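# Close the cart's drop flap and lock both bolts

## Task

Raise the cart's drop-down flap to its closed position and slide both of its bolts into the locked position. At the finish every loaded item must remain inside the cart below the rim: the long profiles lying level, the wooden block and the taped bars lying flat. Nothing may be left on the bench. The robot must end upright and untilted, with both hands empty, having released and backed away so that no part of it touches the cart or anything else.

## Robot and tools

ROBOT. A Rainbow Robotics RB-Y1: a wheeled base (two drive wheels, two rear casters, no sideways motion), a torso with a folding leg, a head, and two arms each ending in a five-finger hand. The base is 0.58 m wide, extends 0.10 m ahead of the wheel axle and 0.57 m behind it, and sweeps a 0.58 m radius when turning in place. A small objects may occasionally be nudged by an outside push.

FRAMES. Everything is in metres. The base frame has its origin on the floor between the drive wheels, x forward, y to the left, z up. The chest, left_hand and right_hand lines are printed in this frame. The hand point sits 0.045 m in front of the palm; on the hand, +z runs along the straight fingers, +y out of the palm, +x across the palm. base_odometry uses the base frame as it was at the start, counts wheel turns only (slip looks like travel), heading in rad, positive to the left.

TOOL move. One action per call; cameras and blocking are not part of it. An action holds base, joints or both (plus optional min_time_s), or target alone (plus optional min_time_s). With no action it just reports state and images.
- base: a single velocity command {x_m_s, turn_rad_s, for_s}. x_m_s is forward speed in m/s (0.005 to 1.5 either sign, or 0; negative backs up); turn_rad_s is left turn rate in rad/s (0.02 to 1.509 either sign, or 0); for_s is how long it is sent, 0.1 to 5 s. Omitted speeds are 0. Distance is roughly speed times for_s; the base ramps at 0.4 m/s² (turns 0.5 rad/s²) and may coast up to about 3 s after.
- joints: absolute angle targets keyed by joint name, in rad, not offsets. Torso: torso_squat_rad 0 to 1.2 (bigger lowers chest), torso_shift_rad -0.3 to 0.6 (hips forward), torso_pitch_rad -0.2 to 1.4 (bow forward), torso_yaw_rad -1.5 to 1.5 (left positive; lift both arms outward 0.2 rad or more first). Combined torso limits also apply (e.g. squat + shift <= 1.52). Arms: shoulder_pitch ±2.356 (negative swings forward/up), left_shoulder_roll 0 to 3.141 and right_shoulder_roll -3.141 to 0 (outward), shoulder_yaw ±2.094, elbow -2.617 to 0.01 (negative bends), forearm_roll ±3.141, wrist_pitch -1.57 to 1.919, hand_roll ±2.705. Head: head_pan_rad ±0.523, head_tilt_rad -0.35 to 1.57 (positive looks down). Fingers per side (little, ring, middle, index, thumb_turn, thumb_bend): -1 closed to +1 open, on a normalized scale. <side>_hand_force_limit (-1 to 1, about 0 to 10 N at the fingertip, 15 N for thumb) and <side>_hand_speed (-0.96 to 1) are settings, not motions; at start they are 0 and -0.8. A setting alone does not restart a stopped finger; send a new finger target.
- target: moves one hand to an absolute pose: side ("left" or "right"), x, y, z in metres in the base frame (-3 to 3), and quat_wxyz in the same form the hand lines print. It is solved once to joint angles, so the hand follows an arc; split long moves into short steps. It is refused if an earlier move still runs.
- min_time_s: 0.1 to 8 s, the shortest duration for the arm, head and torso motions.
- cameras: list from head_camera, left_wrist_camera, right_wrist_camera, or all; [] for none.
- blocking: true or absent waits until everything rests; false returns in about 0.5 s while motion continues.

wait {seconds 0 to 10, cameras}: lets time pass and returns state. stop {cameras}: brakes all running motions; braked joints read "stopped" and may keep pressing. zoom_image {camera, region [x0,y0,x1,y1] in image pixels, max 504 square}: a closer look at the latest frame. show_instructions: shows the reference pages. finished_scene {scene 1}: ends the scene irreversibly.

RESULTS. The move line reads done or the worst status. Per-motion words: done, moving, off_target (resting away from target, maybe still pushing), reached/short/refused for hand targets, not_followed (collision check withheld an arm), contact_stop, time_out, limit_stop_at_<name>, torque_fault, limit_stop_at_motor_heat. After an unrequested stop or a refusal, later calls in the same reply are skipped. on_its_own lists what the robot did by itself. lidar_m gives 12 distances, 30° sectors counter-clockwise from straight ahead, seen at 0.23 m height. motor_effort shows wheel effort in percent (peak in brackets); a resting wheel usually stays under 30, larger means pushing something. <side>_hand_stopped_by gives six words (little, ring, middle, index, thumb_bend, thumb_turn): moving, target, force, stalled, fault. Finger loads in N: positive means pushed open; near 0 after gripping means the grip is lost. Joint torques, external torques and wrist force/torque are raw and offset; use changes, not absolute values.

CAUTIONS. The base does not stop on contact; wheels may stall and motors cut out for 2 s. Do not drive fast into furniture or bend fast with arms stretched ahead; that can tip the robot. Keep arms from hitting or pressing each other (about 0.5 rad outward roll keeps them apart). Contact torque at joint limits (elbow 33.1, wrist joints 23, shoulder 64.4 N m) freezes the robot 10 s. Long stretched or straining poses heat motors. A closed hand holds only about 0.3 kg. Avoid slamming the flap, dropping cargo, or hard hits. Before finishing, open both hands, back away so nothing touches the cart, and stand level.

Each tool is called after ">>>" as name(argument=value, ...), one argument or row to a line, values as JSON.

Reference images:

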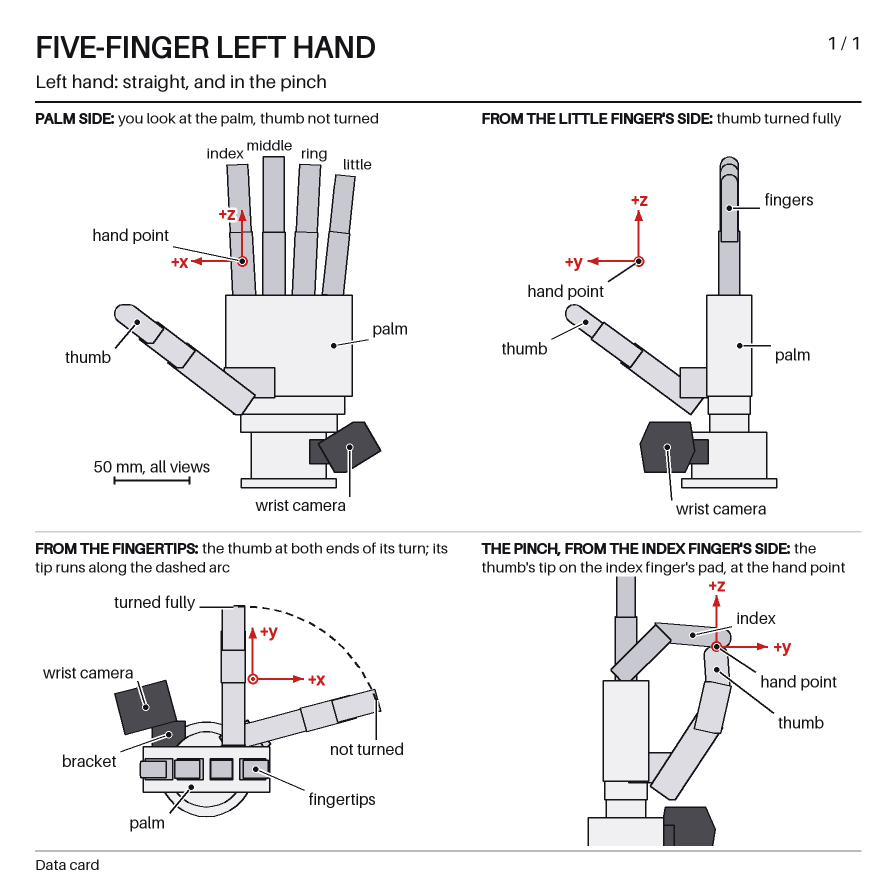

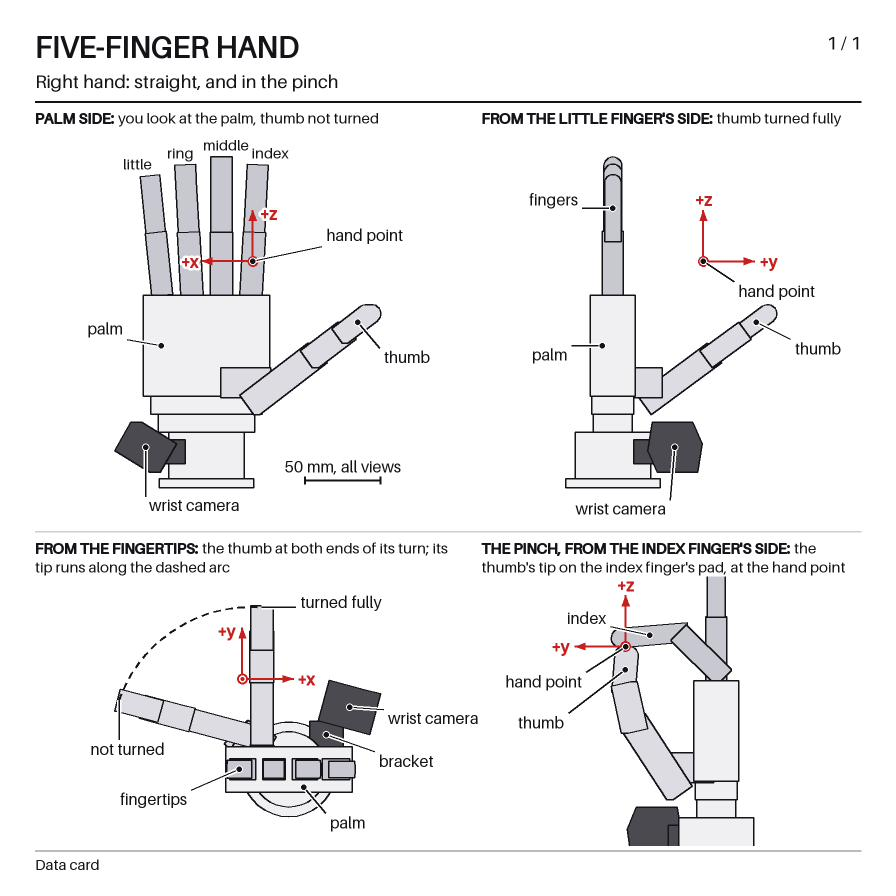

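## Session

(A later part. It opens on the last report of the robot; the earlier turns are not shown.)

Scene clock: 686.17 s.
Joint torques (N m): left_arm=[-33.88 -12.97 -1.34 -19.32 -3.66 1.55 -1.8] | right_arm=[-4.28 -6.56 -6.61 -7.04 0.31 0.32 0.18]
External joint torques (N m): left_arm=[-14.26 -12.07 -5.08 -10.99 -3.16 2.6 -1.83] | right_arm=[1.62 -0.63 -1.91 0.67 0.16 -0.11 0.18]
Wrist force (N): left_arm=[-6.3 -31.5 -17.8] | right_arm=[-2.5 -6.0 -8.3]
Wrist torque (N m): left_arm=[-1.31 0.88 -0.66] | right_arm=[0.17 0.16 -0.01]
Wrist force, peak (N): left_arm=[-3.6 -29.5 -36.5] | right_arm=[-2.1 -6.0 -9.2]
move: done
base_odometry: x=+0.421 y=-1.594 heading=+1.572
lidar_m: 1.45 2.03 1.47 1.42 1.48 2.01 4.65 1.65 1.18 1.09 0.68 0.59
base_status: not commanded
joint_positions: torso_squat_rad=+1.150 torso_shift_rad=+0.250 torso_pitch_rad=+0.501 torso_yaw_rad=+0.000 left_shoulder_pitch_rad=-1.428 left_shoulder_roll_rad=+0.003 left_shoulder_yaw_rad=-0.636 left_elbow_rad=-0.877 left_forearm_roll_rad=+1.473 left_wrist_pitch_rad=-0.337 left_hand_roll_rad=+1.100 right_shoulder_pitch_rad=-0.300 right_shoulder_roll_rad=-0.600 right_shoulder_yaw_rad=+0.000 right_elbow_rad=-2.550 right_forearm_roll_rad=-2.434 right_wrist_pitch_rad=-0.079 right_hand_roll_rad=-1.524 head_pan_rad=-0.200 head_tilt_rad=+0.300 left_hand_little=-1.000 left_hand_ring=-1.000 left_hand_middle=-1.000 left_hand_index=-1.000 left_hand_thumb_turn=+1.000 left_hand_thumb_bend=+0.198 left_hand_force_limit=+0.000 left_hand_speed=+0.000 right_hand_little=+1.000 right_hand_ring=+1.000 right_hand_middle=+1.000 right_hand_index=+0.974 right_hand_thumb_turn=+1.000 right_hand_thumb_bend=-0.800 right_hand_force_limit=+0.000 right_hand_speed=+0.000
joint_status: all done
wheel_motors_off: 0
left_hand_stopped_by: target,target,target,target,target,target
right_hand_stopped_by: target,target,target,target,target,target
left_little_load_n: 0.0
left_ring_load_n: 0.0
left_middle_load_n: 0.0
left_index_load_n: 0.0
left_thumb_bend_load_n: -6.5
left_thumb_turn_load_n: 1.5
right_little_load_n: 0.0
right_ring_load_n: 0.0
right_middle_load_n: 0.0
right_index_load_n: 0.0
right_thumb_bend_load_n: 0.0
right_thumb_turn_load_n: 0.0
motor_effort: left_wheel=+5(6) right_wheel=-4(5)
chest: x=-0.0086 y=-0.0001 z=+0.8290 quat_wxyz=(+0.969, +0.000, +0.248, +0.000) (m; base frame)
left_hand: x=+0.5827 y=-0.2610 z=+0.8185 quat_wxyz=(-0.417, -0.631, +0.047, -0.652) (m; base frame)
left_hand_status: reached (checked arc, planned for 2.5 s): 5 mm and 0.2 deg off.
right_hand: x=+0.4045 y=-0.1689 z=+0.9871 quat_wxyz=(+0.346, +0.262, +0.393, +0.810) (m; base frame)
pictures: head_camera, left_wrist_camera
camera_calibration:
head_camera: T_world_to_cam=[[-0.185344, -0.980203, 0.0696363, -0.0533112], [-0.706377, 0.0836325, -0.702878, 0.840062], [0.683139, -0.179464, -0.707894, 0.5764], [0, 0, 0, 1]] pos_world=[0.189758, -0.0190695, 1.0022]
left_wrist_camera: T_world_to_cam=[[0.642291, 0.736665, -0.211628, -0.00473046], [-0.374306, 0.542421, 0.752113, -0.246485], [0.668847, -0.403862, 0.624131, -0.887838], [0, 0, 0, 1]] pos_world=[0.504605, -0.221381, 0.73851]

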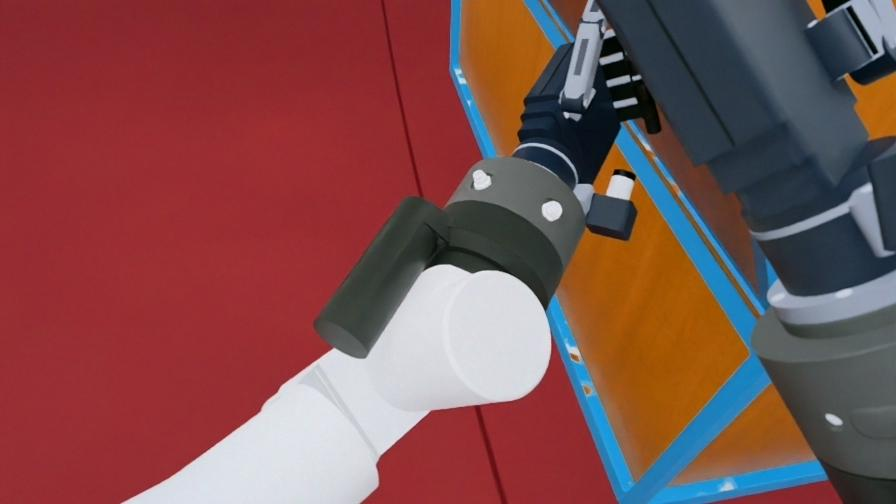

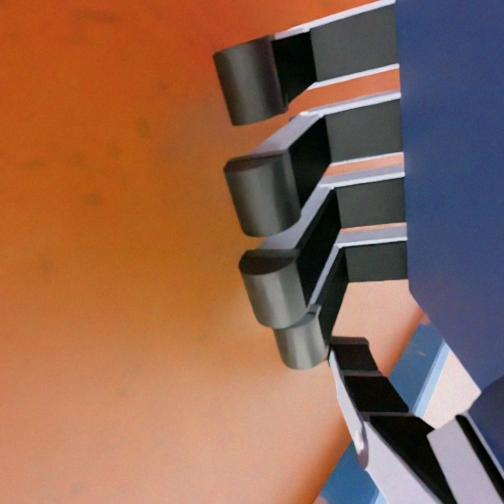

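>>> move(
  joints={"right_shoulder_pitch_rad": -0.7, "right_shoulder_roll_rad": -0.7},
  min_time_s=1.5,
  cameras=["head_camera"],
)

>>> move(
  target={"side": "left", "x": 0.58, "y": -0.311, "z": 0.838, "quat_wxyz": [0.3756, 0.669, -0.118, 0.630]},
  min_time_s=2.5,
  cameras=["left_wrist_camera", "head_camera"],
)

Scene clock: 693.60 s.
Joint torques (N m): left_arm=[-33.48 -12.89 -1.39 -19.21 -3.66 1.62 -1.83] | right_arm=[-11.27 -6.97 -6.37 -4.16 0.41 -0.04 0.03]
External joint torques (N m): left_arm=[-13.86 -11.99 -5.13 -10.88 -3.15 2.66 -1.87] | right_arm=[-1.31 -0.13 -1 0.22 0.24 0.15 0.03]
Wrist force (N): left_arm=[-6.3 -31.3 -18.4] | right_arm=[-0.3 -4.7 -9.3]
Wrist torque (N m): left_arm=[-1.28 0.93 -0.66] | right_arm=[0.32 -0.04 0.13]
Wrist force, peak (N): left_arm=[-6.5 -32.1 -18.1] | right_arm=[-1.5 -6.2 -9.5]
move: done
base_odometry: x=+0.421 y=-1.594 heading=+1.572
lidar_m: 1.45 2.04 1.47 1.43 1.47 2.01 4.65 1.64 1.17 1.09 0.69 0.59
base_status: not commanded
joint_positions: torso_squat_rad=+1.150 torso_shift_rad=+0.250 torso_pitch_rad=+0.501 torso_yaw_rad=+0.000 left_shoulder_pitch_rad=-1.428 left_shoulder_roll_rad=+0.003 left_shoulder_yaw_rad=-0.636 left_elbow_rad=-0.877 left_forearm_roll_rad=+1.473 left_wrist_pitch_rad=-0.337 left_hand_roll_rad=+1.100 right_shoulder_pitch_rad=-0.700 right_shoulder_roll_rad=-0.700 right_shoulder_yaw_rad=+0.000 right_elbow_rad=-2.550 right_forearm_roll_rad=-2.434 right_wrist_pitch_rad=-0.079 right_hand_roll_rad=-1.524 head_pan_rad=-0.200 head_tilt_rad=+0.300 left_hand_little=-1.000 left_hand_ring=-1.000 left_hand_middle=-1.000 left_hand_index=-1.000 left_hand_thumb_turn=+1.000 left_hand_thumb_bend=+0.198 left_hand_force_limit=+0.000 left_hand_speed=+0.000 right_hand_little=+1.000 right_hand_ring=+1.000 right_hand_middle=+1.000 right_hand_index=+0.974 right_hand_thumb_turn=+1.000 right_hand_thumb_bend=-0.800 right_hand_force_limit=+0.000 right_hand_speed=+0.000
joint_status: all done
wheel_motors_off: 0
left_hand_stopped_by: target,target,target,target,target,target
right_hand_stopped_by: target,target,target,target,target,target
left_little_load_n: 0.0
left_ring_load_n: 0.0
left_middle_load_n: 0.0
left_index_load_n: 0.0
left_thumb_bend_load_n: -6.0
left_thumb_turn_load_n: 1.5
right_little_load_n: 0.0
right_ring_load_n: 0.0
right_middle_load_n: 0.0
right_index_load_n: 0.0
right_thumb_bend_load_n: 0.0
right_thumb_turn_load_n: 0.0
motor_effort: left_wheel=+5(6) right_wheel=-5(6)
chest: x=-0.0086 y=-0.0001 z=+0.8290 quat_wxyz=(+0.969, +0.000, +0.248, +0.000) (m; base frame)
left_hand: x=+0.5827 y=-0.2610 z=+0.8185 quat_wxyz=(-0.417, -0.631, +0.047, -0.652) (m; base frame)
right_hand: x=+0.3341 y=-0.1216 z=+1.1192 quat_wxyz=(+0.371, +0.070, +0.347, +0.859) (m; base frame)
pictures: head_camera
camera_calibration:
head_camera: T_world_to_cam=[[-0.185344, -0.980203, 0.0696363, -0.0533112], [-0.706377, 0.0836325, -0.702878, 0.840062], [0.683139, -0.179464, -0.707894, 0.5764], [0, 0, 0, 1]] pos_world=[0.189758, -0.0190695, 1.0022]

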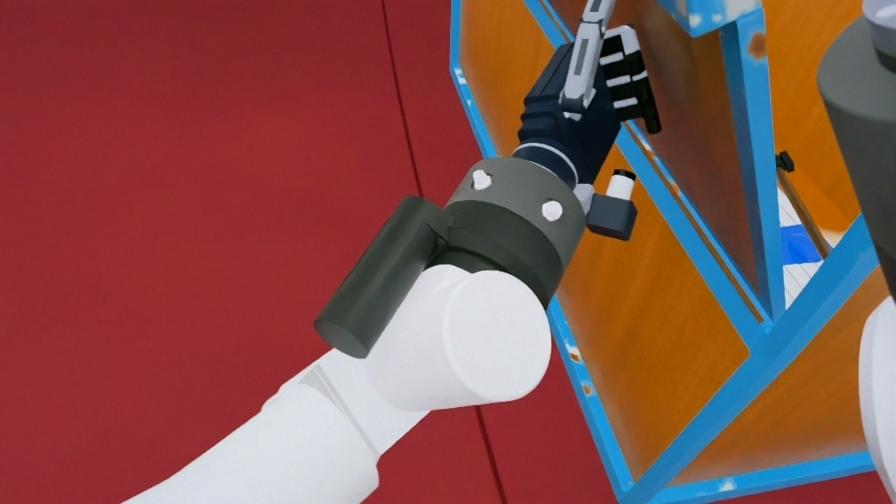

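Scene clock: 696.43 s.
Joint torques (N m): left_arm=[-28.41 -6.73 0.26 -13.27 -1.9 3.44 -1.25] | right_arm=[-11.09 -6.66 -6.85 -4.3 0.37 -0.38 0.2]
External joint torques (N m): left_arm=[-7.69 -7.74 -4.54 -6.04 -1.33 3.72 -1.28] | right_arm=[-1.13 0.18 -1.48 0.08 0.2 -0.19 0.2]
Wrist force (N): left_arm=[-2.8 -22.5 -15.0] | right_arm=[-0.4 -4.7 -9.6]
Wrist torque (N m): left_arm=[-1.24 0.83 -0.27] | right_arm=[0.33 -0.02 0.15]
Wrist force, peak (N): left_arm=[-2.9 -34.0 -19.3] | right_arm=[-0.6 -5.1 -10.2]
move: done
base_odometry: x=+0.421 y=-1.594 heading=+1.572
lidar_m: 1.44 2.04 1.47 1.43 1.48 2.01 4.65 1.65 1.18 1.10 0.68 0.59
base_status: not commanded
joint_positions: torso_squat_rad=+1.150 torso_shift_rad=+0.250 torso_pitch_rad=+0.500 torso_yaw_rad=+0.000 left_shoulder_pitch_rad=-1.614 left_shoulder_roll_rad=+0.022 left_shoulder_yaw_rad=-0.738 left_elbow_rad=-0.831 left_forearm_roll_rad=+2.139 left_wrist_pitch_rad=-0.288 left_hand_roll_rad=+0.518 right_shoulder_pitch_rad=-0.700 right_shoulder_roll_rad=-0.700 right_shoulder_yaw_rad=+0.000 right_elbow_rad=-2.550 right_forearm_roll_rad=-2.434 right_wrist_pitch_rad=-0.079 right_hand_roll_rad=-1.524 head_pan_rad=-0.200 head_tilt_rad=+0.300 left_hand_little=-1.000 left_hand_ring=-1.000 left_hand_middle=-1.000 left_hand_index=-1.000 left_hand_thumb_turn=+1.000 left_hand_thumb_bend=+0.199 left_hand_force_limit=+0.000 left_hand_speed=+0.000 right_hand_little=+1.000 right_hand_ring=+1.000 right_hand_middle=+1.000 right_hand_index=+0.974 right_hand_thumb_turn=+1.000 right_hand_thumb_bend=-0.800 right_hand_force_limit=+0.000 right_hand_speed=+0.000
joint_status: all done
wheel_motors_off: 0
left_hand_stopped_by: target,target,target,target,target,target
right_hand_stopped_by: target,target,target,target,target,target
left_little_load_n: 0.0
left_ring_load_n: 0.0
left_middle_load_n: 0.0
left_index_load_n: 0.0
left_thumb_bend_load_n: -1.0
left_thumb_turn_load_n: 1.5
right_little_load_n: 0.0
right_ring_load_n: 0.0
right_middle_load_n: 0.0
right_index_load_n: 0.0
right_thumb_bend_load_n: 0.0
right_thumb_turn_load_n: 0.0
motor_effort: left_wheel=+5(6) right_wheel=-5(6)
chest: x=-0.0087 y=-0.0001 z=+0.8290 quat_wxyz=(+0.969, +0.000, +0.248, +0.000) (m; base frame)
left_hand: x=+0.5820 y=-0.3093 z=+0.8360 quat_wxyz=(-0.379, -0.665, +0.116, -0.633) (m; base frame)
left_hand_status: reached (checked arc, planned for 2.5 s): 3 mm and 0.7 deg off.
right_hand: x=+0.3338 y=-0.1216 z=+1.1194 quat_wxyz=(+0.371, +0.070, +0.347, +0.859) (m; base frame)
pictures: head_camera, left_wrist_camera
camera_calibration:
head_camera: T_world_to_cam=[[-0.185443, -0.980195, 0.0694883, -0.0531955], [-0.706056, 0.0837278, -0.703189, 0.840314], [0.683444, -0.179464, -0.707599, 0.576326], [0, 0, 0, 1]] pos_world=[0.189557, -0.0190697, 1.0024]
left_wrist_camera: T_world_to_cam=[[0.678551, 0.728945, -0.0906003, -0.0896941], [-0.34523, 0.425344, 0.836599, -0.357566], [0.648371, -0.536397, 0.540271, -0.876828], [0, 0, 0, 1]] pos_world=[0.50593, -0.252858, 0.764738]

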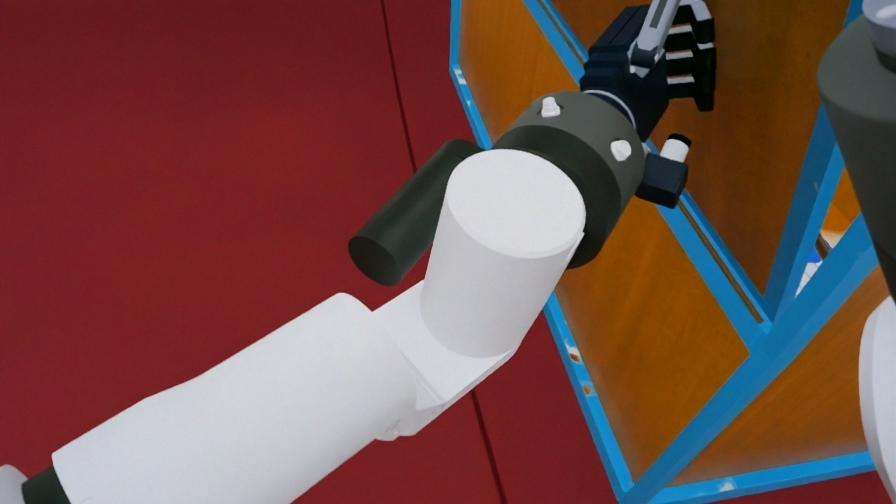

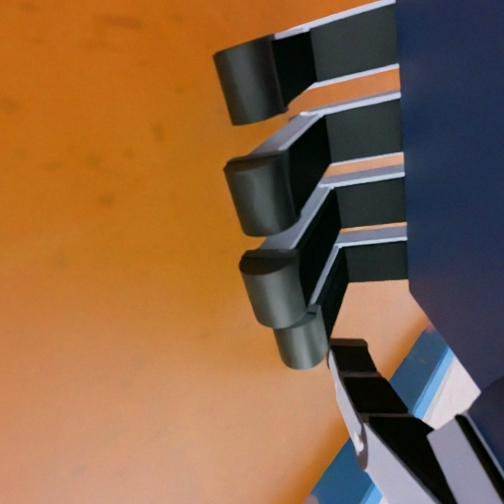

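>>> move(
  joints={"head_pan_rad": -0.5, "head_tilt_rad": 0.1},
  cameras=["head_camera"],
)

>>> move(
  target={"side": "left", "x": 0.58, "y": -0.336, "z": 0.841, "quat_wxyz": [0.3307, 0.700, -0.1875, 0.603]},
  min_time_s=2.5,
  cameras=["left_wrist_camera", "head_camera"],
)

Scene clock: 699.43 s.
Joint torques (N m): left_arm=[-28.32 -6.83 0.3 -13.23 -1.79 3.45 -1.18] | right_arm=[-11.29 -6.51 -6.64 -4.19 0.32 -0.43 0.25]
External joint torques (N m): left_arm=[-7.6 -7.83 -4.5 -5.99 -1.22 3.73 -1.22] | right_arm=[-1.32 0.33 -1.28 0.18 0.15 -0.24 0.26]
Wrist force (N): left_arm=[-2.6 -22.6 -15.2] | right_arm=[-0.7 -5.1 -9.8]
Wrist torque (N m): left_arm=[-1.28 0.85 -0.27] | right_arm=[0.30 0.05 0.14]
Wrist force, peak (N): left_arm=[-3.2 -23.1 -15.1] | right_arm=[-0.4 -5.4 -9.9]
move: done
base_odometry: x=+0.421 y=-1.594 heading=+1.572
lidar_m: 1.46 2.04 1.47 1.42 1.48 2.01 4.64 1.65 1.17 1.10 0.69 0.59
base_status: not commanded
joint_positions: torso_squat_rad=+1.150 torso_shift_rad=+0.250 torso_pitch_rad=+0.500 torso_yaw_rad=+0.000 left_shoulder_pitch_rad=-1.614 left_shoulder_roll_rad=+0.022 left_shoulder_yaw_rad=-0.738 left_elbow_rad=-0.831 left_forearm_roll_rad=+2.139 left_wrist_pitch_rad=-0.288 left_hand_roll_rad=+0.518 right_shoulder_pitch_rad=-0.700 right_shoulder_roll_rad=-0.700 right_shoulder_yaw_rad=+0.000 right_elbow_rad=-2.550 right_forearm_roll_rad=-2.434 right_wrist_pitch_rad=-0.079 right_hand_roll_rad=-1.524 head_pan_rad=-0.500 head_tilt_rad=+0.100 left_hand_little=-1.000 left_hand_ring=-1.000 left_hand_middle=-1.000 left_hand_index=-1.000 left_hand_thumb_turn=+1.000 left_hand_thumb_bend=+0.199 left_hand_force_limit=+0.000 left_hand_speed=+0.000 right_hand_little=+1.000 right_hand_ring=+1.000 right_hand_middle=+1.000 right_hand_index=+0.974 right_hand_thumb_turn=+1.000 right_hand_thumb_bend=-0.800 right_hand_force_limit=+0.000 right_hand_speed=+0.000
joint_status: all done
wheel_motors_off: 0
left_hand_stopped_by: target,target,target,target,target,target
right_hand_stopped_by: target,target,target,target,target,target
left_little_load_n: 0.0
left_ring_load_n: 0.0
left_middle_load_n: 0.0
left_index_load_n: 0.0
left_thumb_bend_load_n: -1.0
left_thumb_turn_load_n: 1.5
right_little_load_n: 0.0
right_ring_load_n: -0.5
right_middle_load_n: 0.0
right_index_load_n: 0.0
right_thumb_bend_load_n: 0.0
right_thumb_turn_load_n: -0.5
motor_effort: left_wheel=+5(5) right_wheel=-5(6)
chest: x=-0.0087 y=-0.0001 z=+0.8290 quat_wxyz=(+0.969, +0.000, +0.248, +0.000) (m; base frame)
left_hand: x=+0.5820 y=-0.3093 z=+0.8361 quat_wxyz=(-0.379, -0.665, +0.116, -0.633) (m; base frame)
right_hand: x=+0.3338 y=-0.1216 z=+1.1194 quat_wxyz=(+0.371, +0.070, +0.347, +0.859) (m; base frame)
pictures: head_camera
camera_calibration:
head_camera: T_world_to_cam=[[-0.427179, -0.881112, 0.20288, -0.16003], [-0.541449, 0.0695862, -0.837849, 0.956601], [0.724121, -0.467761, -0.506803, 0.372346], [0, 0, 0, 1]] pos_world=[0.179966, -0.0334014, 1.02266]

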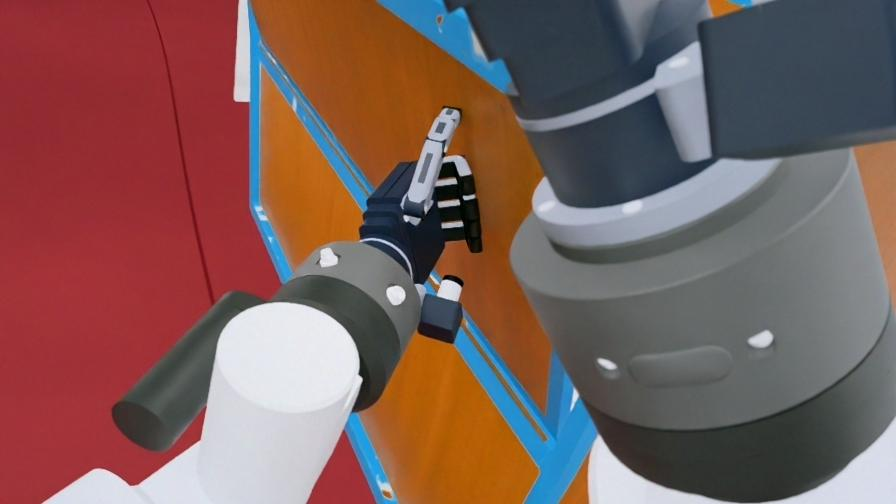

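Scene clock: 702.27 s.
Joint torques (N m): left_arm=[-25.7 2.71 7.71 -5.49 -0.86 0.92 -0.31] | right_arm=[-11.51 -6.67 -7.24 -4.02 0.28 -0.37 0.29]
External joint torques (N m): left_arm=[-3.94 -1.56 0.91 -2.17 -0.16 0.84 -0.35] | right_arm=[-1.55 0.17 -1.87 0.35 0.11 -0.18 0.29]
Wrist force (N): left_arm=[-6.5 -11.6 -14.9] | right_arm=[-0.3 -5.2 -9.5]
Wrist torque (N m): left_arm=[-1.23 0.89 0.10] | right_arm=[0.27 -0.05 0.16]
Wrist force, peak (N): left_arm=[-10.0 -20.6 -19.1] | right_arm=[-0.5 -5.2 -9.9]
move: done
base_odometry: x=+0.421 y=-1.594 heading=+1.572
lidar_m: 1.44 2.03 1.47 1.42 1.47 2.00 4.64 1.65 1.17 1.09 0.68 0.59
base_status: not commanded
joint_positions: torso_squat_rad=+1.150 torso_shift_rad=+0.250 torso_pitch_rad=+0.500 torso_yaw_rad=+0.000 left_shoulder_pitch_rad=-1.864 left_shoulder_roll_rad=+0.139 left_shoulder_yaw_rad=-1.088 left_elbow_rad=-0.827 left_forearm_roll_rad=+2.844 left_wrist_pitch_rad=-0.347 left_hand_roll_rad=+0.197 right_shoulder_pitch_rad=-0.700 right_shoulder_roll_rad=-0.700 right_shoulder_yaw_rad=+0.000 right_elbow_rad=-2.550 right_forearm_roll_rad=-2.434 right_wrist_pitch_rad=-0.079 right_hand_roll_rad=-1.524 head_pan_rad=-0.500 head_tilt_rad=+0.100 left_hand_little=-1.000 left_hand_ring=-1.000 left_hand_middle=-1.000 left_hand_index=-1.000 left_hand_thumb_turn=+1.000 left_hand_thumb_bend=+0.199 left_hand_force_limit=+0.000 left_hand_speed=+0.000 right_hand_little=+1.000 right_hand_ring=+1.000 right_hand_middle=+1.000 right_hand_index=+0.974 right_hand_thumb_turn=+1.000 right_hand_thumb_bend=-0.800 right_hand_force_limit=+0.000 right_hand_speed=+0.000
joint_status: all done
wheel_motors_off: 0
left_hand_stopped_by: target,target,target,target,target,target
right_hand_stopped_by: target,target,target,target,target,target
left_little_load_n: 0.0
left_ring_load_n: -0.5
left_middle_load_n: 0.0
left_index_load_n: 0.0
left_thumb_bend_load_n: -1.0
left_thumb_turn_load_n: 0.5
right_little_load_n: 0.0
right_ring_load_n: 0.0
right_middle_load_n: 0.0
right_index_load_n: 0.0
right_thumb_bend_load_n: 0.0
right_thumb_turn_load_n: 0.0
motor_effort: left_wheel=+5(6) right_wheel=-5(6)
chest: x=-0.0088 y=-0.0002 z=+0.8291 quat_wxyz=(+0.969, +0.000, +0.248, +0.000) (m; base frame)
left_hand: x=+0.5805 y=-0.3357 z=+0.8398 quat_wxyz=(-0.331, -0.700, +0.187, -0.604) (m; base frame)
left_hand_status: reached (checked arc, planned for 2.5 s): 1 mm and 0.1 deg off.
right_hand: x=+0.3337 y=-0.1218 z=+1.1195 quat_wxyz=(+0.371, +0.070, +0.347, +0.859) (m; base frame)
pictures: head_camera, left_wrist_camera
camera_calibration:
head_camera: T_world_to_cam=[[-0.427465, -0.881019, 0.202679, -0.159947], [-0.541282, 0.0698591, -0.837934, 0.95668], [0.724077, -0.467895, -0.506742, 0.372194], [0, 0, 0, 1]] pos_world=[0.179964, -0.033602, 1.02266]
left_wrist_camera: T_world_to_cam=[[0.71213, 0.701417, 0.0297589, -0.198782], [-0.3112, 0.277389, 0.908961, -0.480166], [0.629306, -0.656559, 0.415818, -0.816776], [0, 0, 0, 1]] pos_world=[0.506133, -0.26364, 0.781998]

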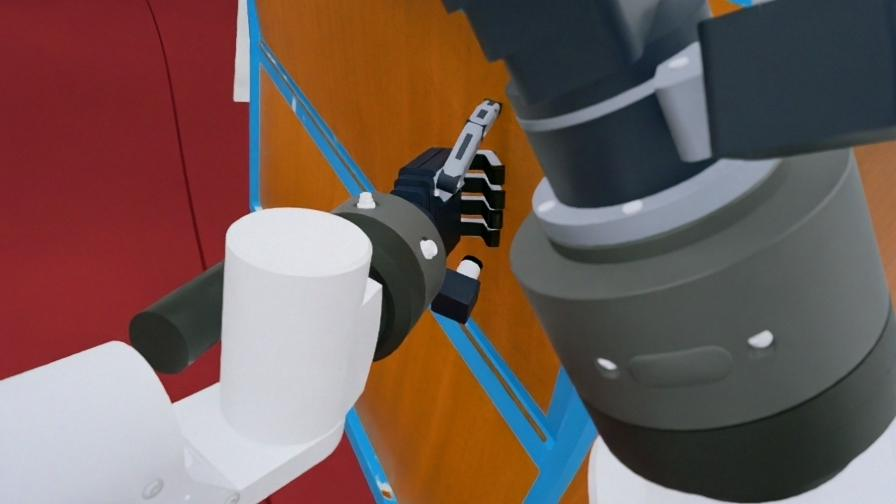

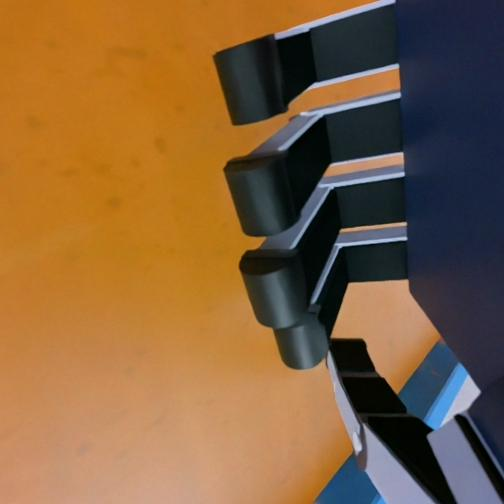

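>>> move(
  joints={"right_hand_index": 0.0, "right_hand_thumb_bend": 1.0},
)

>>> move(
  target={"side": "right", "x": 0.34, "y": -0.34, "z": 1.08, "quat_wxyz": [0.6124, -0.3536, 0.6124, -0.3536]},
  min_time_s=3,
  cameras=["right_wrist_camera", "head_camera"],
)

Scene clock: 721.47 s.
Joint torques (N m): left_arm=[-26.27 2.77 7.59 -5.66 -0.87 0.89 -0.28] | right_arm=[-10.8 -6.87 -7.03 -4.25 0.28 -0.58 0.13]
External joint torques (N m): left_arm=[-4.5 -1.5 0.79 -2.34 -0.17 0.81 -0.32] | right_arm=[-0.84 -0.02 -1.67 0.12 0.1 -0.4 0.13]
Wrist force (N): left_arm=[-6.3 -11.3 -15.1] | right_arm=[-0.5 -4.7 -9.7]
Wrist torque (N m): left_arm=[-1.17 0.84 0.11] | right_arm=[0.35 0.01 0.15]
Wrist force, peak (N): left_arm=[-6.5 -11.6 -15.3] | right_arm=[-0.8 -5.3 -10.0]
move: done
base_odometry: x=+0.421 y=-1.594 heading=+1.572
lidar_m: 1.44 2.03 1.47 1.43 1.47 2.01 4.65 1.66 1.17 1.10 0.68 0.59
base_status: not commanded
joint_positions: torso_squat_rad=+1.150 torso_shift_rad=+0.250 torso_pitch_rad=+0.500 torso_yaw_rad=+0.000 left_shoulder_pitch_rad=-1.864 left_shoulder_roll_rad=+0.139 left_shoulder_yaw_rad=-1.088 left_elbow_rad=-0.827 left_forearm_roll_rad=+2.844 left_wrist_pitch_rad=-0.347 left_hand_roll_rad=+0.197 right_shoulder_pitch_rad=-0.700 right_shoulder_roll_rad=-0.700 right_shoulder_yaw_rad=+0.000 right_elbow_rad=-2.550 right_forearm_roll_rad=-2.434 right_wrist_pitch_rad=-0.079 right_hand_roll_rad=-1.524 head_pan_rad=-0.500 head_tilt_rad=+0.100 left_hand_little=-1.000 left_hand_ring=-1.000 left_hand_middle=-1.000 left_hand_index=-1.000 left_hand_thumb_turn=+1.000 left_hand_thumb_bend=+0.199 left_hand_force_limit=+0.000 left_hand_speed=+0.000 right_hand_little=+1.000 right_hand_ring=+1.000 right_hand_middle=+1.000 right_hand_index=+0.000 right_hand_thumb_turn=+1.000 right_hand_thumb_bend=+1.000 right_hand_force_limit=+0.000 right_hand_speed=+0.000
joint_status: all done
wheel_motors_off: 0
left_hand_stopped_by: target,target,target,target,target,target
right_hand_stopped_by: target,target,target,target,target,target
left_little_load_n: 0.0
left_ring_load_n: 0.0
left_middle_load_n: 0.0
left_index_load_n: 0.0
left_thumb_bend_load_n: -1.5
left_thumb_turn_load_n: 0.0
right_little_load_n: 0.0
right_ring_load_n: 0.0
right_middle_load_n: 0.0
right_index_load_n: 0.0
right_thumb_bend_load_n: 0.5
right_thumb_turn_load_n: 0.0
motor_effort: left_wheel=+5(6) right_wheel=-5(6)
chest: x=-0.0088 y=-0.0002 z=+0.8291 quat_wxyz=(+0.969, +0.000, +0.248, +0.000) (m; base frame)
left_hand: x=+0.5805 y=-0.3357 z=+0.8398 quat_wxyz=(-0.331, -0.700, +0.187, -0.604) (m; base frame)
right_hand: x=+0.3337 y=-0.1218 z=+1.1195 quat_wxyz=(+0.371, +0.070, +0.347, +0.859) (m; base frame)
pictures: none

Scene clock: 724.80 s.
Joint torques (N m): left_arm=[-25.67 2.49 7.58 -5.4 -0.86 1.02 -0.24] | right_arm=[4.17 -9.37 -7.08 4.22 0.78 -2.08 0.13]
External joint torques (N m): left_arm=[-3.91 -1.79 0.79 -2.08 -0.16 0.94 -0.27] | right_arm=[1.56 0.08 -1.89 0.27 -0.21 -0.25 0.14]
Wrist force (N): left_arm=[-7.1 -12.2 -15.3] | right_arm=[1.4 3.7 -5.6]
Wrist torque (N m): left_arm=[-1.19 0.89 0.04] | right_arm=[0.71 -0.21 0.53]
Wrist force, peak (N): left_arm=[-7.2 -12.9 -15.4] | right_arm=[-0.4 -5.0 -9.8]
move: done
base_odometry: x=+0.421 y=-1.594 heading=+1.572
lidar_m: 1.44 2.06 1.47 1.42 1.48 2.01 4.64 1.65 1.16 1.10 0.69 0.59
base_status: not commanded
joint_positions: torso_squat_rad=+1.150 torso_shift_rad=+0.250 torso_pitch_rad=+0.500 torso_yaw_rad=+0.000 left_shoulder_pitch_rad=-1.864 left_shoulder_roll_rad=+0.139 left_shoulder_yaw_rad=-1.088 left_elbow_rad=-0.827 left_forearm_roll_rad=+2.844 left_wrist_pitch_rad=-0.347 left_hand_roll_rad=+0.197 right_shoulder_pitch_rad=+0.430 right_shoulder_roll_rad=-1.276 right_shoulder_yaw_rad=-2.092 right_elbow_rad=-2.266 right_forearm_roll_rad=-1.631 right_wrist_pitch_rad=+1.088 right_hand_roll_rad=-1.048 head_pan_rad=-0.500 head_tilt_rad=+0.100 left_hand_little=-1.000 left_hand_ring=-1.000 left_hand_middle=-1.000 left_hand_index=-1.000 left_hand_thumb_turn=+1.000 left_hand_thumb_bend=+0.199 left_hand_force_limit=+0.000 left_hand_speed=+0.000 right_hand_little=+1.000 right_hand_ring=+1.000 right_hand_middle=+1.000 right_hand_index=+0.000 right_hand_thumb_turn=+1.000 right_hand_thumb_bend=+1.000 right_hand_force_limit=+0.000 right_hand_speed=+0.000
joint_status: all done
wheel_motors_off: 0
left_hand_stopped_by: target,target,target,target,target,target
right_hand_stopped_by: target,target,target,target,target,target
left_little_load_n: 0.0
left_ring_load_n: 0.0
left_middle_load_n: 0.0
left_index_load_n: 0.0
left_thumb_bend_load_n: -2.0
left_thumb_turn_load_n: 0.0
right_little_load_n: 0.0
right_ring_load_n: 0.0
right_middle_load_n: 0.0
right_index_load_n: 0.0
right_thumb_bend_load_n: 0.0
right_thumb_turn_load_n: 0.0
motor_effort: left_wheel=+5(6) right_wheel=-5(7)
chest: x=-0.0088 y=-0.0002 z=+0.8291 quat_wxyz=(+0.969, +0.000, +0.248, +0.000) (m; base frame)
left_hand: x=+0.5805 y=-0.3356 z=+0.8398 quat_wxyz=(-0.331, -0.700, +0.187, -0.604) (m; base frame)
right_hand: x=+0.3400 y=-0.3403 z=+1.0802 quat_wxyz=(+0.614, -0.354, +0.611, -0.353) (m; base frame)
right_hand_status: reached (checked arc, planned for 3.0 s): 0 mm and 0.3 deg off.
pictures: head_camera, right_wrist_camera
camera_calibration:
head_camera: T_world_to_cam=[[-0.427465, -0.881019, 0.202679, -0.159947], [-0.541282, 0.0698591, -0.837934, 0.95668], [0.724077, -0.467895, -0.506742, 0.372194], [0, 0, 0, 1]] pos_world=[0.179964, -0.033602, 1.02266]
right_wrist_camera: T_world_to_cam=[[-0.0307028, 0.294076, -0.955289, 1.14425], [-0.504819, 0.820323, 0.268753, 0.155663], [0.862679, 0.490499, 0.123269, -0.143804], [0, 0, 0, 1]] pos_world=[0.23777, -0.393652, 1.06898]

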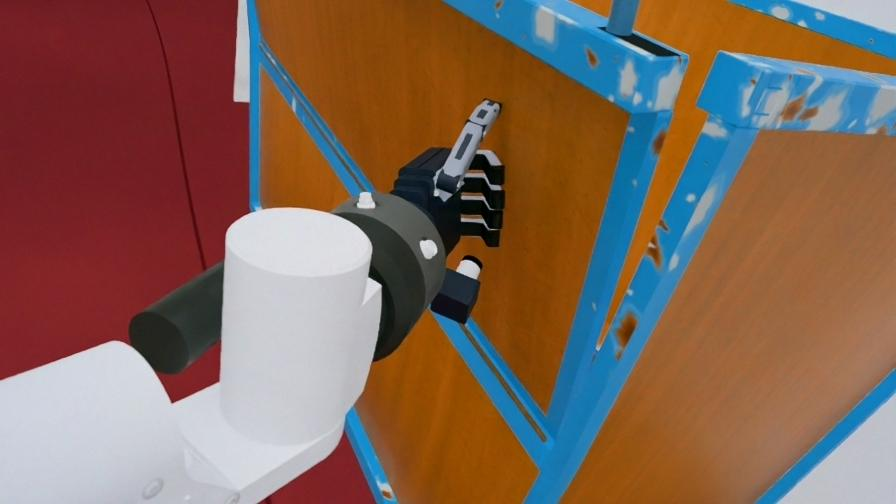

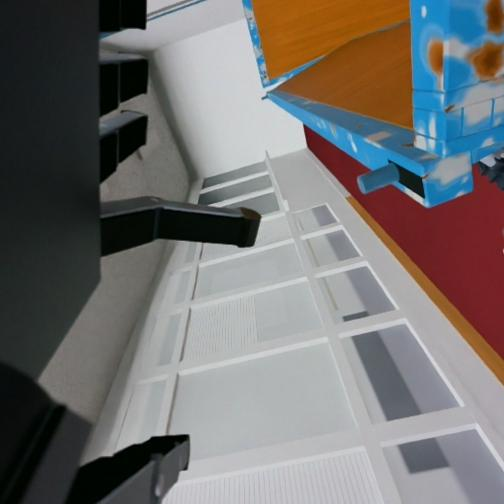

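>>> zoom_image(
  camera="head_camera",
  region=[560, 0, 896, 200],
)

>>> zoom_image(
  camera="right_wrist_camera",
  region=[250, 0, 504, 254],
)

Scaled by 1.500 from the camera's 896x504 image, which has a finer 1280x720 frame.

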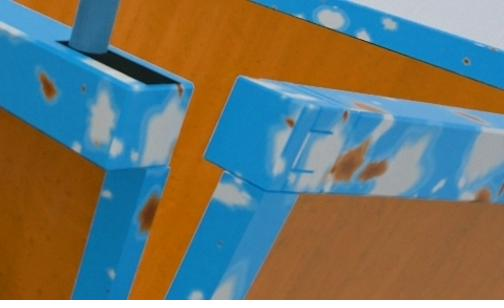

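Scaled by 1.984 from the camera's 504x504 image, which has a finer 720x720 frame.

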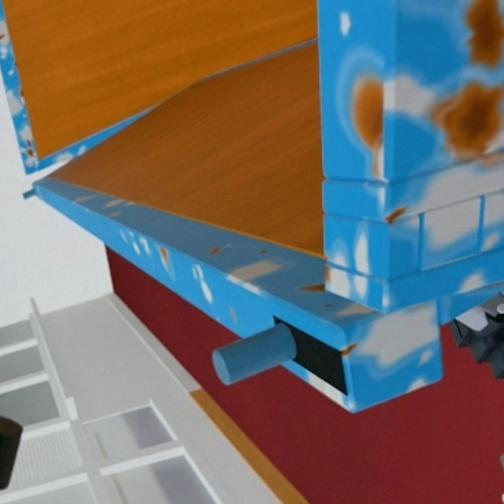

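>>> move(
  target={"side": "left", "x": 0.58, "y": -0.361, "z": 0.842, "quat_wxyz": [0.3307, 0.700, -0.1875, 0.603]},
  min_time_s=2.5,
  cameras=["right_wrist_camera", "head_camera"],
)

Scene clock: 731.87 s.
Joint torques (N m): left_arm=[-25.58 2.11 7.77 -5.52 -0.83 0.95 -0.34] | right_arm=[4.66 -8.41 -6.91 4.5 0.85 -1.64 0.18]
External joint torques (N m): left_arm=[-3.82 -2.17 0.97 -2.2 -0.13 0.87 -0.38] | right_arm=[2.05 1.04 -1.73 0.55 -0.14 0.19 0.2]
Wrist force (N): left_arm=[-6.9 -12.2 -15.3] | right_arm=[1.2 3.8 -5.6]
Wrist torque (N m): left_arm=[-1.18 0.91 0.04] | right_arm=[0.70 -0.19 0.51]
Wrist force, peak (N): left_arm=[-6.9 -12.6 -15.5] | right_arm=[1.4 4.1 -5.8]
move: refused
base_odometry: x=+0.421 y=-1.594 heading=+1.572
lidar_m: 1.44 2.04 1.48 1.42 1.48 2.01 4.65 1.65 1.17 1.10 0.69 0.59
base_status: not commanded
joint_positions: torso_squat_rad=+1.150 torso_shift_rad=+0.250 torso_pitch_rad=+0.500 torso_yaw_rad=+0.000 left_shoulder_pitch_rad=-1.864 left_shoulder_roll_rad=+0.139 left_shoulder_yaw_rad=-1.088 left_elbow_rad=-0.827 left_forearm_roll_rad=+2.844 left_wrist_pitch_rad=-0.347 left_hand_roll_rad=+0.197 right_shoulder_pitch_rad=+0.430 right_shoulder_roll_rad=-1.276 right_shoulder_yaw_rad=-2.092 right_elbow_rad=-2.266 right_forearm_roll_rad=-1.631 right_wrist_pitch_rad=+1.088 right_hand_roll_rad=-1.048 head_pan_rad=-0.500 head_tilt_rad=+0.100 left_hand_little=-1.000 left_hand_ring=-1.000 left_hand_middle=-1.000 left_hand_index=-1.000 left_hand_thumb_turn=+1.000 left_hand_thumb_bend=+0.199 left_hand_force_limit=+0.000 left_hand_speed=+0.000 right_hand_little=+1.000 right_hand_ring=+1.000 right_hand_middle=+1.000 right_hand_index=+0.000 right_hand_thumb_turn=+1.000 right_hand_thumb_bend=+1.000 right_hand_force_limit=+0.000 right_hand_speed=+0.000
joint_status: not commanded
wheel_motors_off: 0
left_hand_stopped_by: target,target,target,target,target,target
right_hand_stopped_by: target,target,target,target,target,target
left_little_load_n: 0.0
left_ring_load_n: 0.0
left_middle_load_n: 0.0
left_index_load_n: 0.0
left_thumb_bend_load_n: -2.5
left_thumb_turn_load_n: 0.5
right_little_load_n: 0.0
right_ring_load_n: 0.0
right_middle_load_n: 0.0
right_index_load_n: 0.0
right_thumb_bend_load_n: 0.0
right_thumb_turn_load_n: 0.0
motor_effort: left_wheel=+5(5) right_wheel=-4(5)
chest: x=-0.0088 y=-0.0002 z=+0.8291 quat_wxyz=(+0.969, +0.000, +0.248, +0.000) (m; base frame)
left_hand: x=+0.5805 y=-0.3356 z=+0.8398 quat_wxyz=(-0.331, -0.700, +0.187, -0.604) (m; base frame)
left_hand_status: refused: the posture found for that pose stands 7 mm from the chest (limit 10 mm). Nothing moved. The solve starts from where the arm stands: from another posture it may find a clear one.
right_hand: x=+0.3400 y=-0.3403 z=+1.0802 quat_wxyz=(+0.614, -0.354, +0.611, -0.353) (m; base frame)
pictures: head_camera, right_wrist_camera
camera_calibration:
head_camera: T_world_to_cam=[[-0.427465, -0.881019, 0.202679, -0.159947], [-0.541282, 0.0698591, -0.837934, 0.95668], [0.724077, -0.467895, -0.506742, 0.372194], [0, 0, 0, 1]] pos_world=[0.179964, -0.033602, 1.02266]
right_wrist_camera: T_world_to_cam=[[-0.0307028, 0.294076, -0.955289, 1.14425], [-0.504819, 0.820323, 0.268753, 0.155663], [0.862679, 0.490499, 0.123269, -0.143804], [0, 0, 0, 1]] pos_world=[0.23777, -0.393652, 1.06898]

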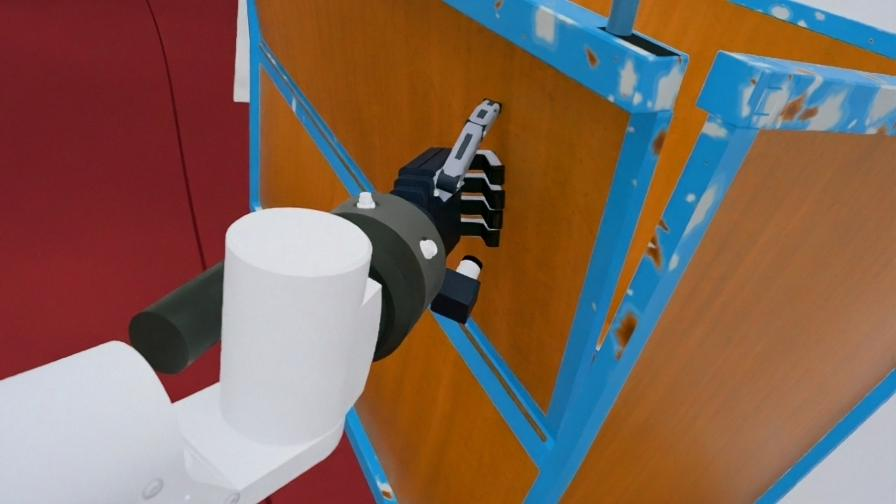

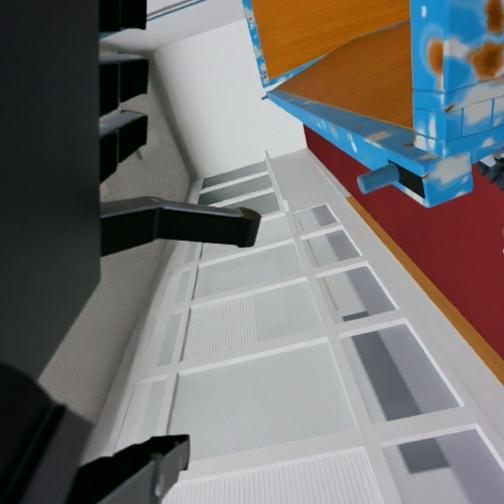

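>>> move(
  joints={"torso_yaw_rad": -0.04},
  min_time_s=1.5,
  cameras=["head_camera"],
)

>>> move(
  joints={"torso_yaw_rad": -0.08},
  min_time_s=1.5,
  cameras=["head_camera"],
)

Scene clock: 737.57 s.
Joint torques (N m): left_arm=[-25.46 -1.39 7.67 -7.59 -1.22 1.97 -0.37] | right_arm=[3.89 -9.8 -6.71 4.3 0.86 -2.09 0.08]
External joint torques (N m): left_arm=[-3.55 -5.3 0.9 -4.17 -0.52 1.86 -0.41] | right_arm=[1.31 -0.43 -1.58 0.18 -0.17 -0.28 0.1]
Wrist force (N): left_arm=[-3.5 -13.2 -10.8] | right_arm=[1.5 3.5 -5.2]
Wrist torque (N m): left_arm=[-1.25 0.69 0.05] | right_arm=[0.64 -0.25 0.54]
Wrist force, peak (N): left_arm=[-7.2 -13.8 -16.3] | right_arm=[1.1 4.3 -5.9]
move: done
base_odometry: x=+0.421 y=-1.594 heading=+1.572
lidar_m: 1.45 2.04 1.48 1.42 1.47 2.01 4.64 1.64 1.17 1.09 0.69 0.59
base_status: not commanded
joint_positions: torso_squat_rad=+1.150 torso_shift_rad=+0.250 torso_pitch_rad=+0.500 torso_yaw_rad=-0.040 left_shoulder_pitch_rad=-1.864 left_shoulder_roll_rad=+0.140 left_shoulder_yaw_rad=-1.088 left_elbow_rad=-0.826 left_forearm_roll_rad=+2.844 left_wrist_pitch_rad=-0.348 left_hand_roll_rad=+0.197 right_shoulder_pitch_rad=+0.430 right_shoulder_roll_rad=-1.276 right_shoulder_yaw_rad=-2.092 right_elbow_rad=-2.266 right_forearm_roll_rad=-1.631 right_wrist_pitch_rad=+1.088 right_hand_roll_rad=-1.048 head_pan_rad=-0.500 head_tilt_rad=+0.100 left_hand_little=-1.000 left_hand_ring=-1.000 left_hand_middle=-1.000 left_hand_index=-1.000 left_hand_thumb_turn=+1.000 left_hand_thumb_bend=+0.199 left_hand_force_limit=+0.000 left_hand_speed=+0.000 right_hand_little=+1.000 right_hand_ring=+1.000 right_hand_middle=+1.000 right_hand_index=+0.000 right_hand_thumb_turn=+1.000 right_hand_thumb_bend=+1.000 right_hand_force_limit=+0.000 right_hand_speed=+0.000
joint_status: all done
wheel_motors_off: 0
left_hand_stopped_by: target,target,target,target,target,target
right_hand_stopped_by: target,target,target,target,target,target
left_little_load_n: 0.0
left_ring_load_n: 0.0
left_middle_load_n: 0.0
left_index_load_n: 0.0
left_thumb_bend_load_n: -1.5
left_thumb_turn_load_n: 0.5
right_little_load_n: 0.0
right_ring_load_n: 0.0
right_middle_load_n: 0.0
right_index_load_n: 0.0
right_thumb_bend_load_n: 0.0
right_thumb_turn_load_n: -0.5
motor_effort: left_wheel=+5(6) right_wheel=-5(6)
chest: x=-0.0088 y=-0.0002 z=+0.8291 quat_wxyz=(+0.969, -0.005, +0.248, -0.019) (m; base frame)
left_hand: x=+0.5691 y=-0.3552 z=+0.8464 quat_wxyz=(-0.348, -0.694, +0.193, -0.600) (m; base frame)
right_hand: x=+0.3279 y=-0.3475 z=+1.0868 quat_wxyz=(+0.604, -0.349, +0.613, -0.370) (m; base frame)
pictures: head_camera
camera_calibration:
head_camera: T_world_to_cam=[[-0.458009, -0.861439, 0.21943, -0.174109], [-0.538858, 0.0727208, -0.839252, 0.957745], [0.707008, -0.502627, -0.4975, 0.364447], [0, 0, 0, 1]] pos_world=[0.178678, -0.0364519, 1.02331]

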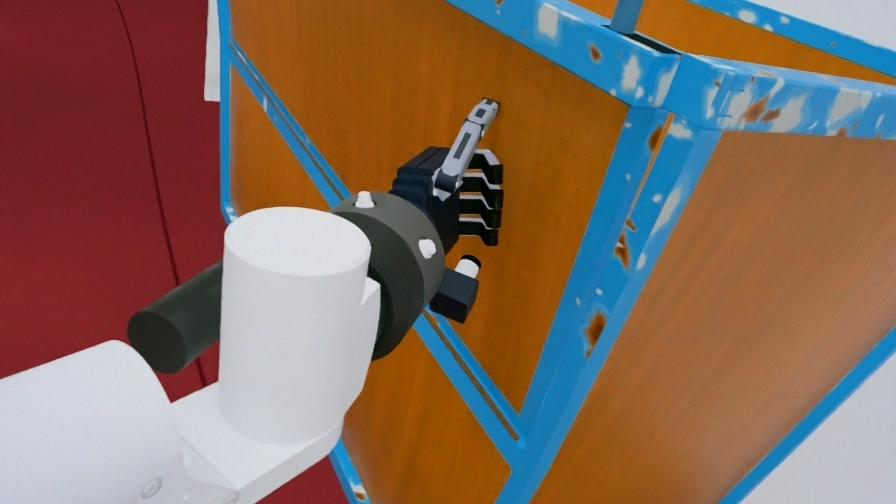

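Scene clock: 739.37 s.
Joint torques (N m): left_arm=[-32.21 -11.68 8.42 -12.84 -1 4.87 0.6] | right_arm=[4.26 -8.36 -6.5 4.28 1 -2.03 0.09]
External joint torques (N m): left_arm=[-10.14 -15.2 1.69 -9.31 -0.3 4.74 0.57] | right_arm=[1.7 0.92 -1.43 -0.01 -0.06 -0.25 0.1]
Wrist force (N): left_arm=[-5.2 -33.3 -52.6] | right_arm=[0.9 4.1 -5.8]
Wrist torque (N m): left_arm=[-0.35 -1.78 1.77] | right_arm=[0.75 -0.12 0.55]
Wrist force, peak (N): left_arm=[-5.2 -33.8 -52.7] | right_arm=[1.5 4.4 -5.7]
move: done
base_odometry: x=+0.421 y=-1.594 heading=+1.572
lidar_m: 1.44 2.04 1.48 1.42 1.47 2.00 4.64 1.64 1.17 1.10 0.68 0.58
base_status: not commanded
joint_positions: torso_squat_rad=+1.150 torso_shift_rad=+0.250 torso_pitch_rad=+0.500 torso_yaw_rad=-0.079 left_shoulder_pitch_rad=-1.862 left_shoulder_roll_rad=+0.143 left_shoulder_yaw_rad=-1.088 left_elbow_rad=-0.825 left_forearm_roll_rad=+2.844 left_wrist_pitch_rad=-0.348 left_hand_roll_rad=+0.197 right_shoulder_pitch_rad=+0.430 right_shoulder_roll_rad=-1.276 right_shoulder_yaw_rad=-2.092 right_elbow_rad=-2.266 right_forearm_roll_rad=-1.631 right_wrist_pitch_rad=+1.088 right_hand_roll_rad=-1.048 head_pan_rad=-0.500 head_tilt_rad=+0.100 left_hand_little=-1.001 left_hand_ring=-1.001 left_hand_middle=-1.000 left_hand_index=-1.000 left_hand_thumb_turn=+1.000 left_hand_thumb_bend=+0.200 left_hand_force_limit=+0.000 left_hand_speed=+0.000 right_hand_little=+1.000 right_hand_ring=+1.000 right_hand_middle=+1.000 right_hand_index=+0.000 right_hand_thumb_turn=+1.000 right_hand_thumb_bend=+1.000 right_hand_force_limit=+0.000 right_hand_speed=+0.000
joint_status: all done
wheel_motors_off: 0
left_hand_stopped_by: target,target,target,target,target,target
right_hand_stopped_by: target,target,target,target,target,target
left_little_load_n: -8.5
left_ring_load_n: -7.0
left_middle_load_n: 0.0
left_index_load_n: 0.0
left_thumb_bend_load_n: 0.0
left_thumb_turn_load_n: 0.0
right_little_load_n: 0.0
right_ring_load_n: 0.0
right_middle_load_n: 0.0
right_index_load_n: 0.0
right_thumb_bend_load_n: 0.0
right_thumb_turn_load_n: 0.0
motor_effort: left_wheel=+11(11) right_wheel=-6(7)
chest: x=-0.0088 y=+0.0000 z=+0.8291 quat_wxyz=(+0.968, -0.010, +0.247, -0.038) (m; base frame)
left_hand: x=+0.5589 y=-0.3723 z=+0.8524 quat_wxyz=(-0.363, -0.688, +0.198, -0.596) (m; base frame)
right_hand: x=+0.3159 y=-0.3534 z=+1.0937 quat_wxyz=(+0.595, -0.344, +0.616, -0.386) (m; base frame)
pictures: head_camera
camera_calibration:
head_camera: T_world_to_cam=[[-0.487178, -0.840797, 0.236049, -0.187924], [-0.536261, 0.0746889, -0.840741, 0.958992], [0.689262, -0.536174, -0.487273, 0.355921], [0, 0, 0, 1]] pos_world=[0.177395, -0.0387962, 1.02405]

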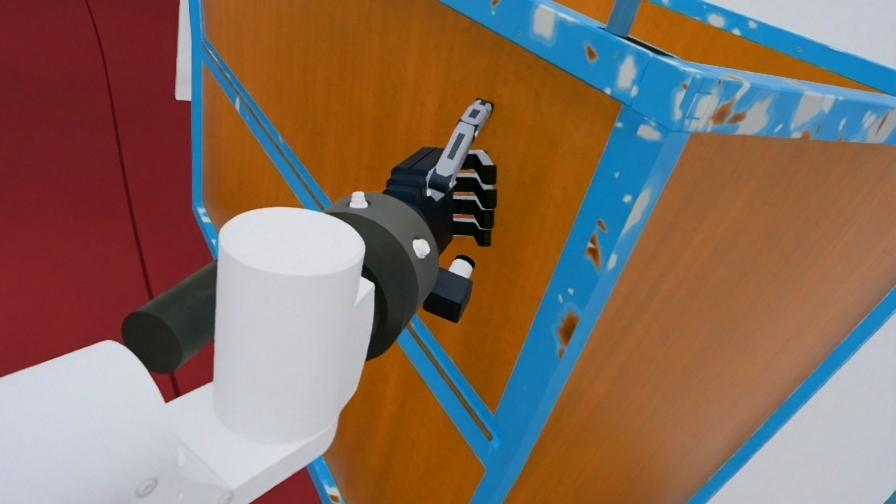

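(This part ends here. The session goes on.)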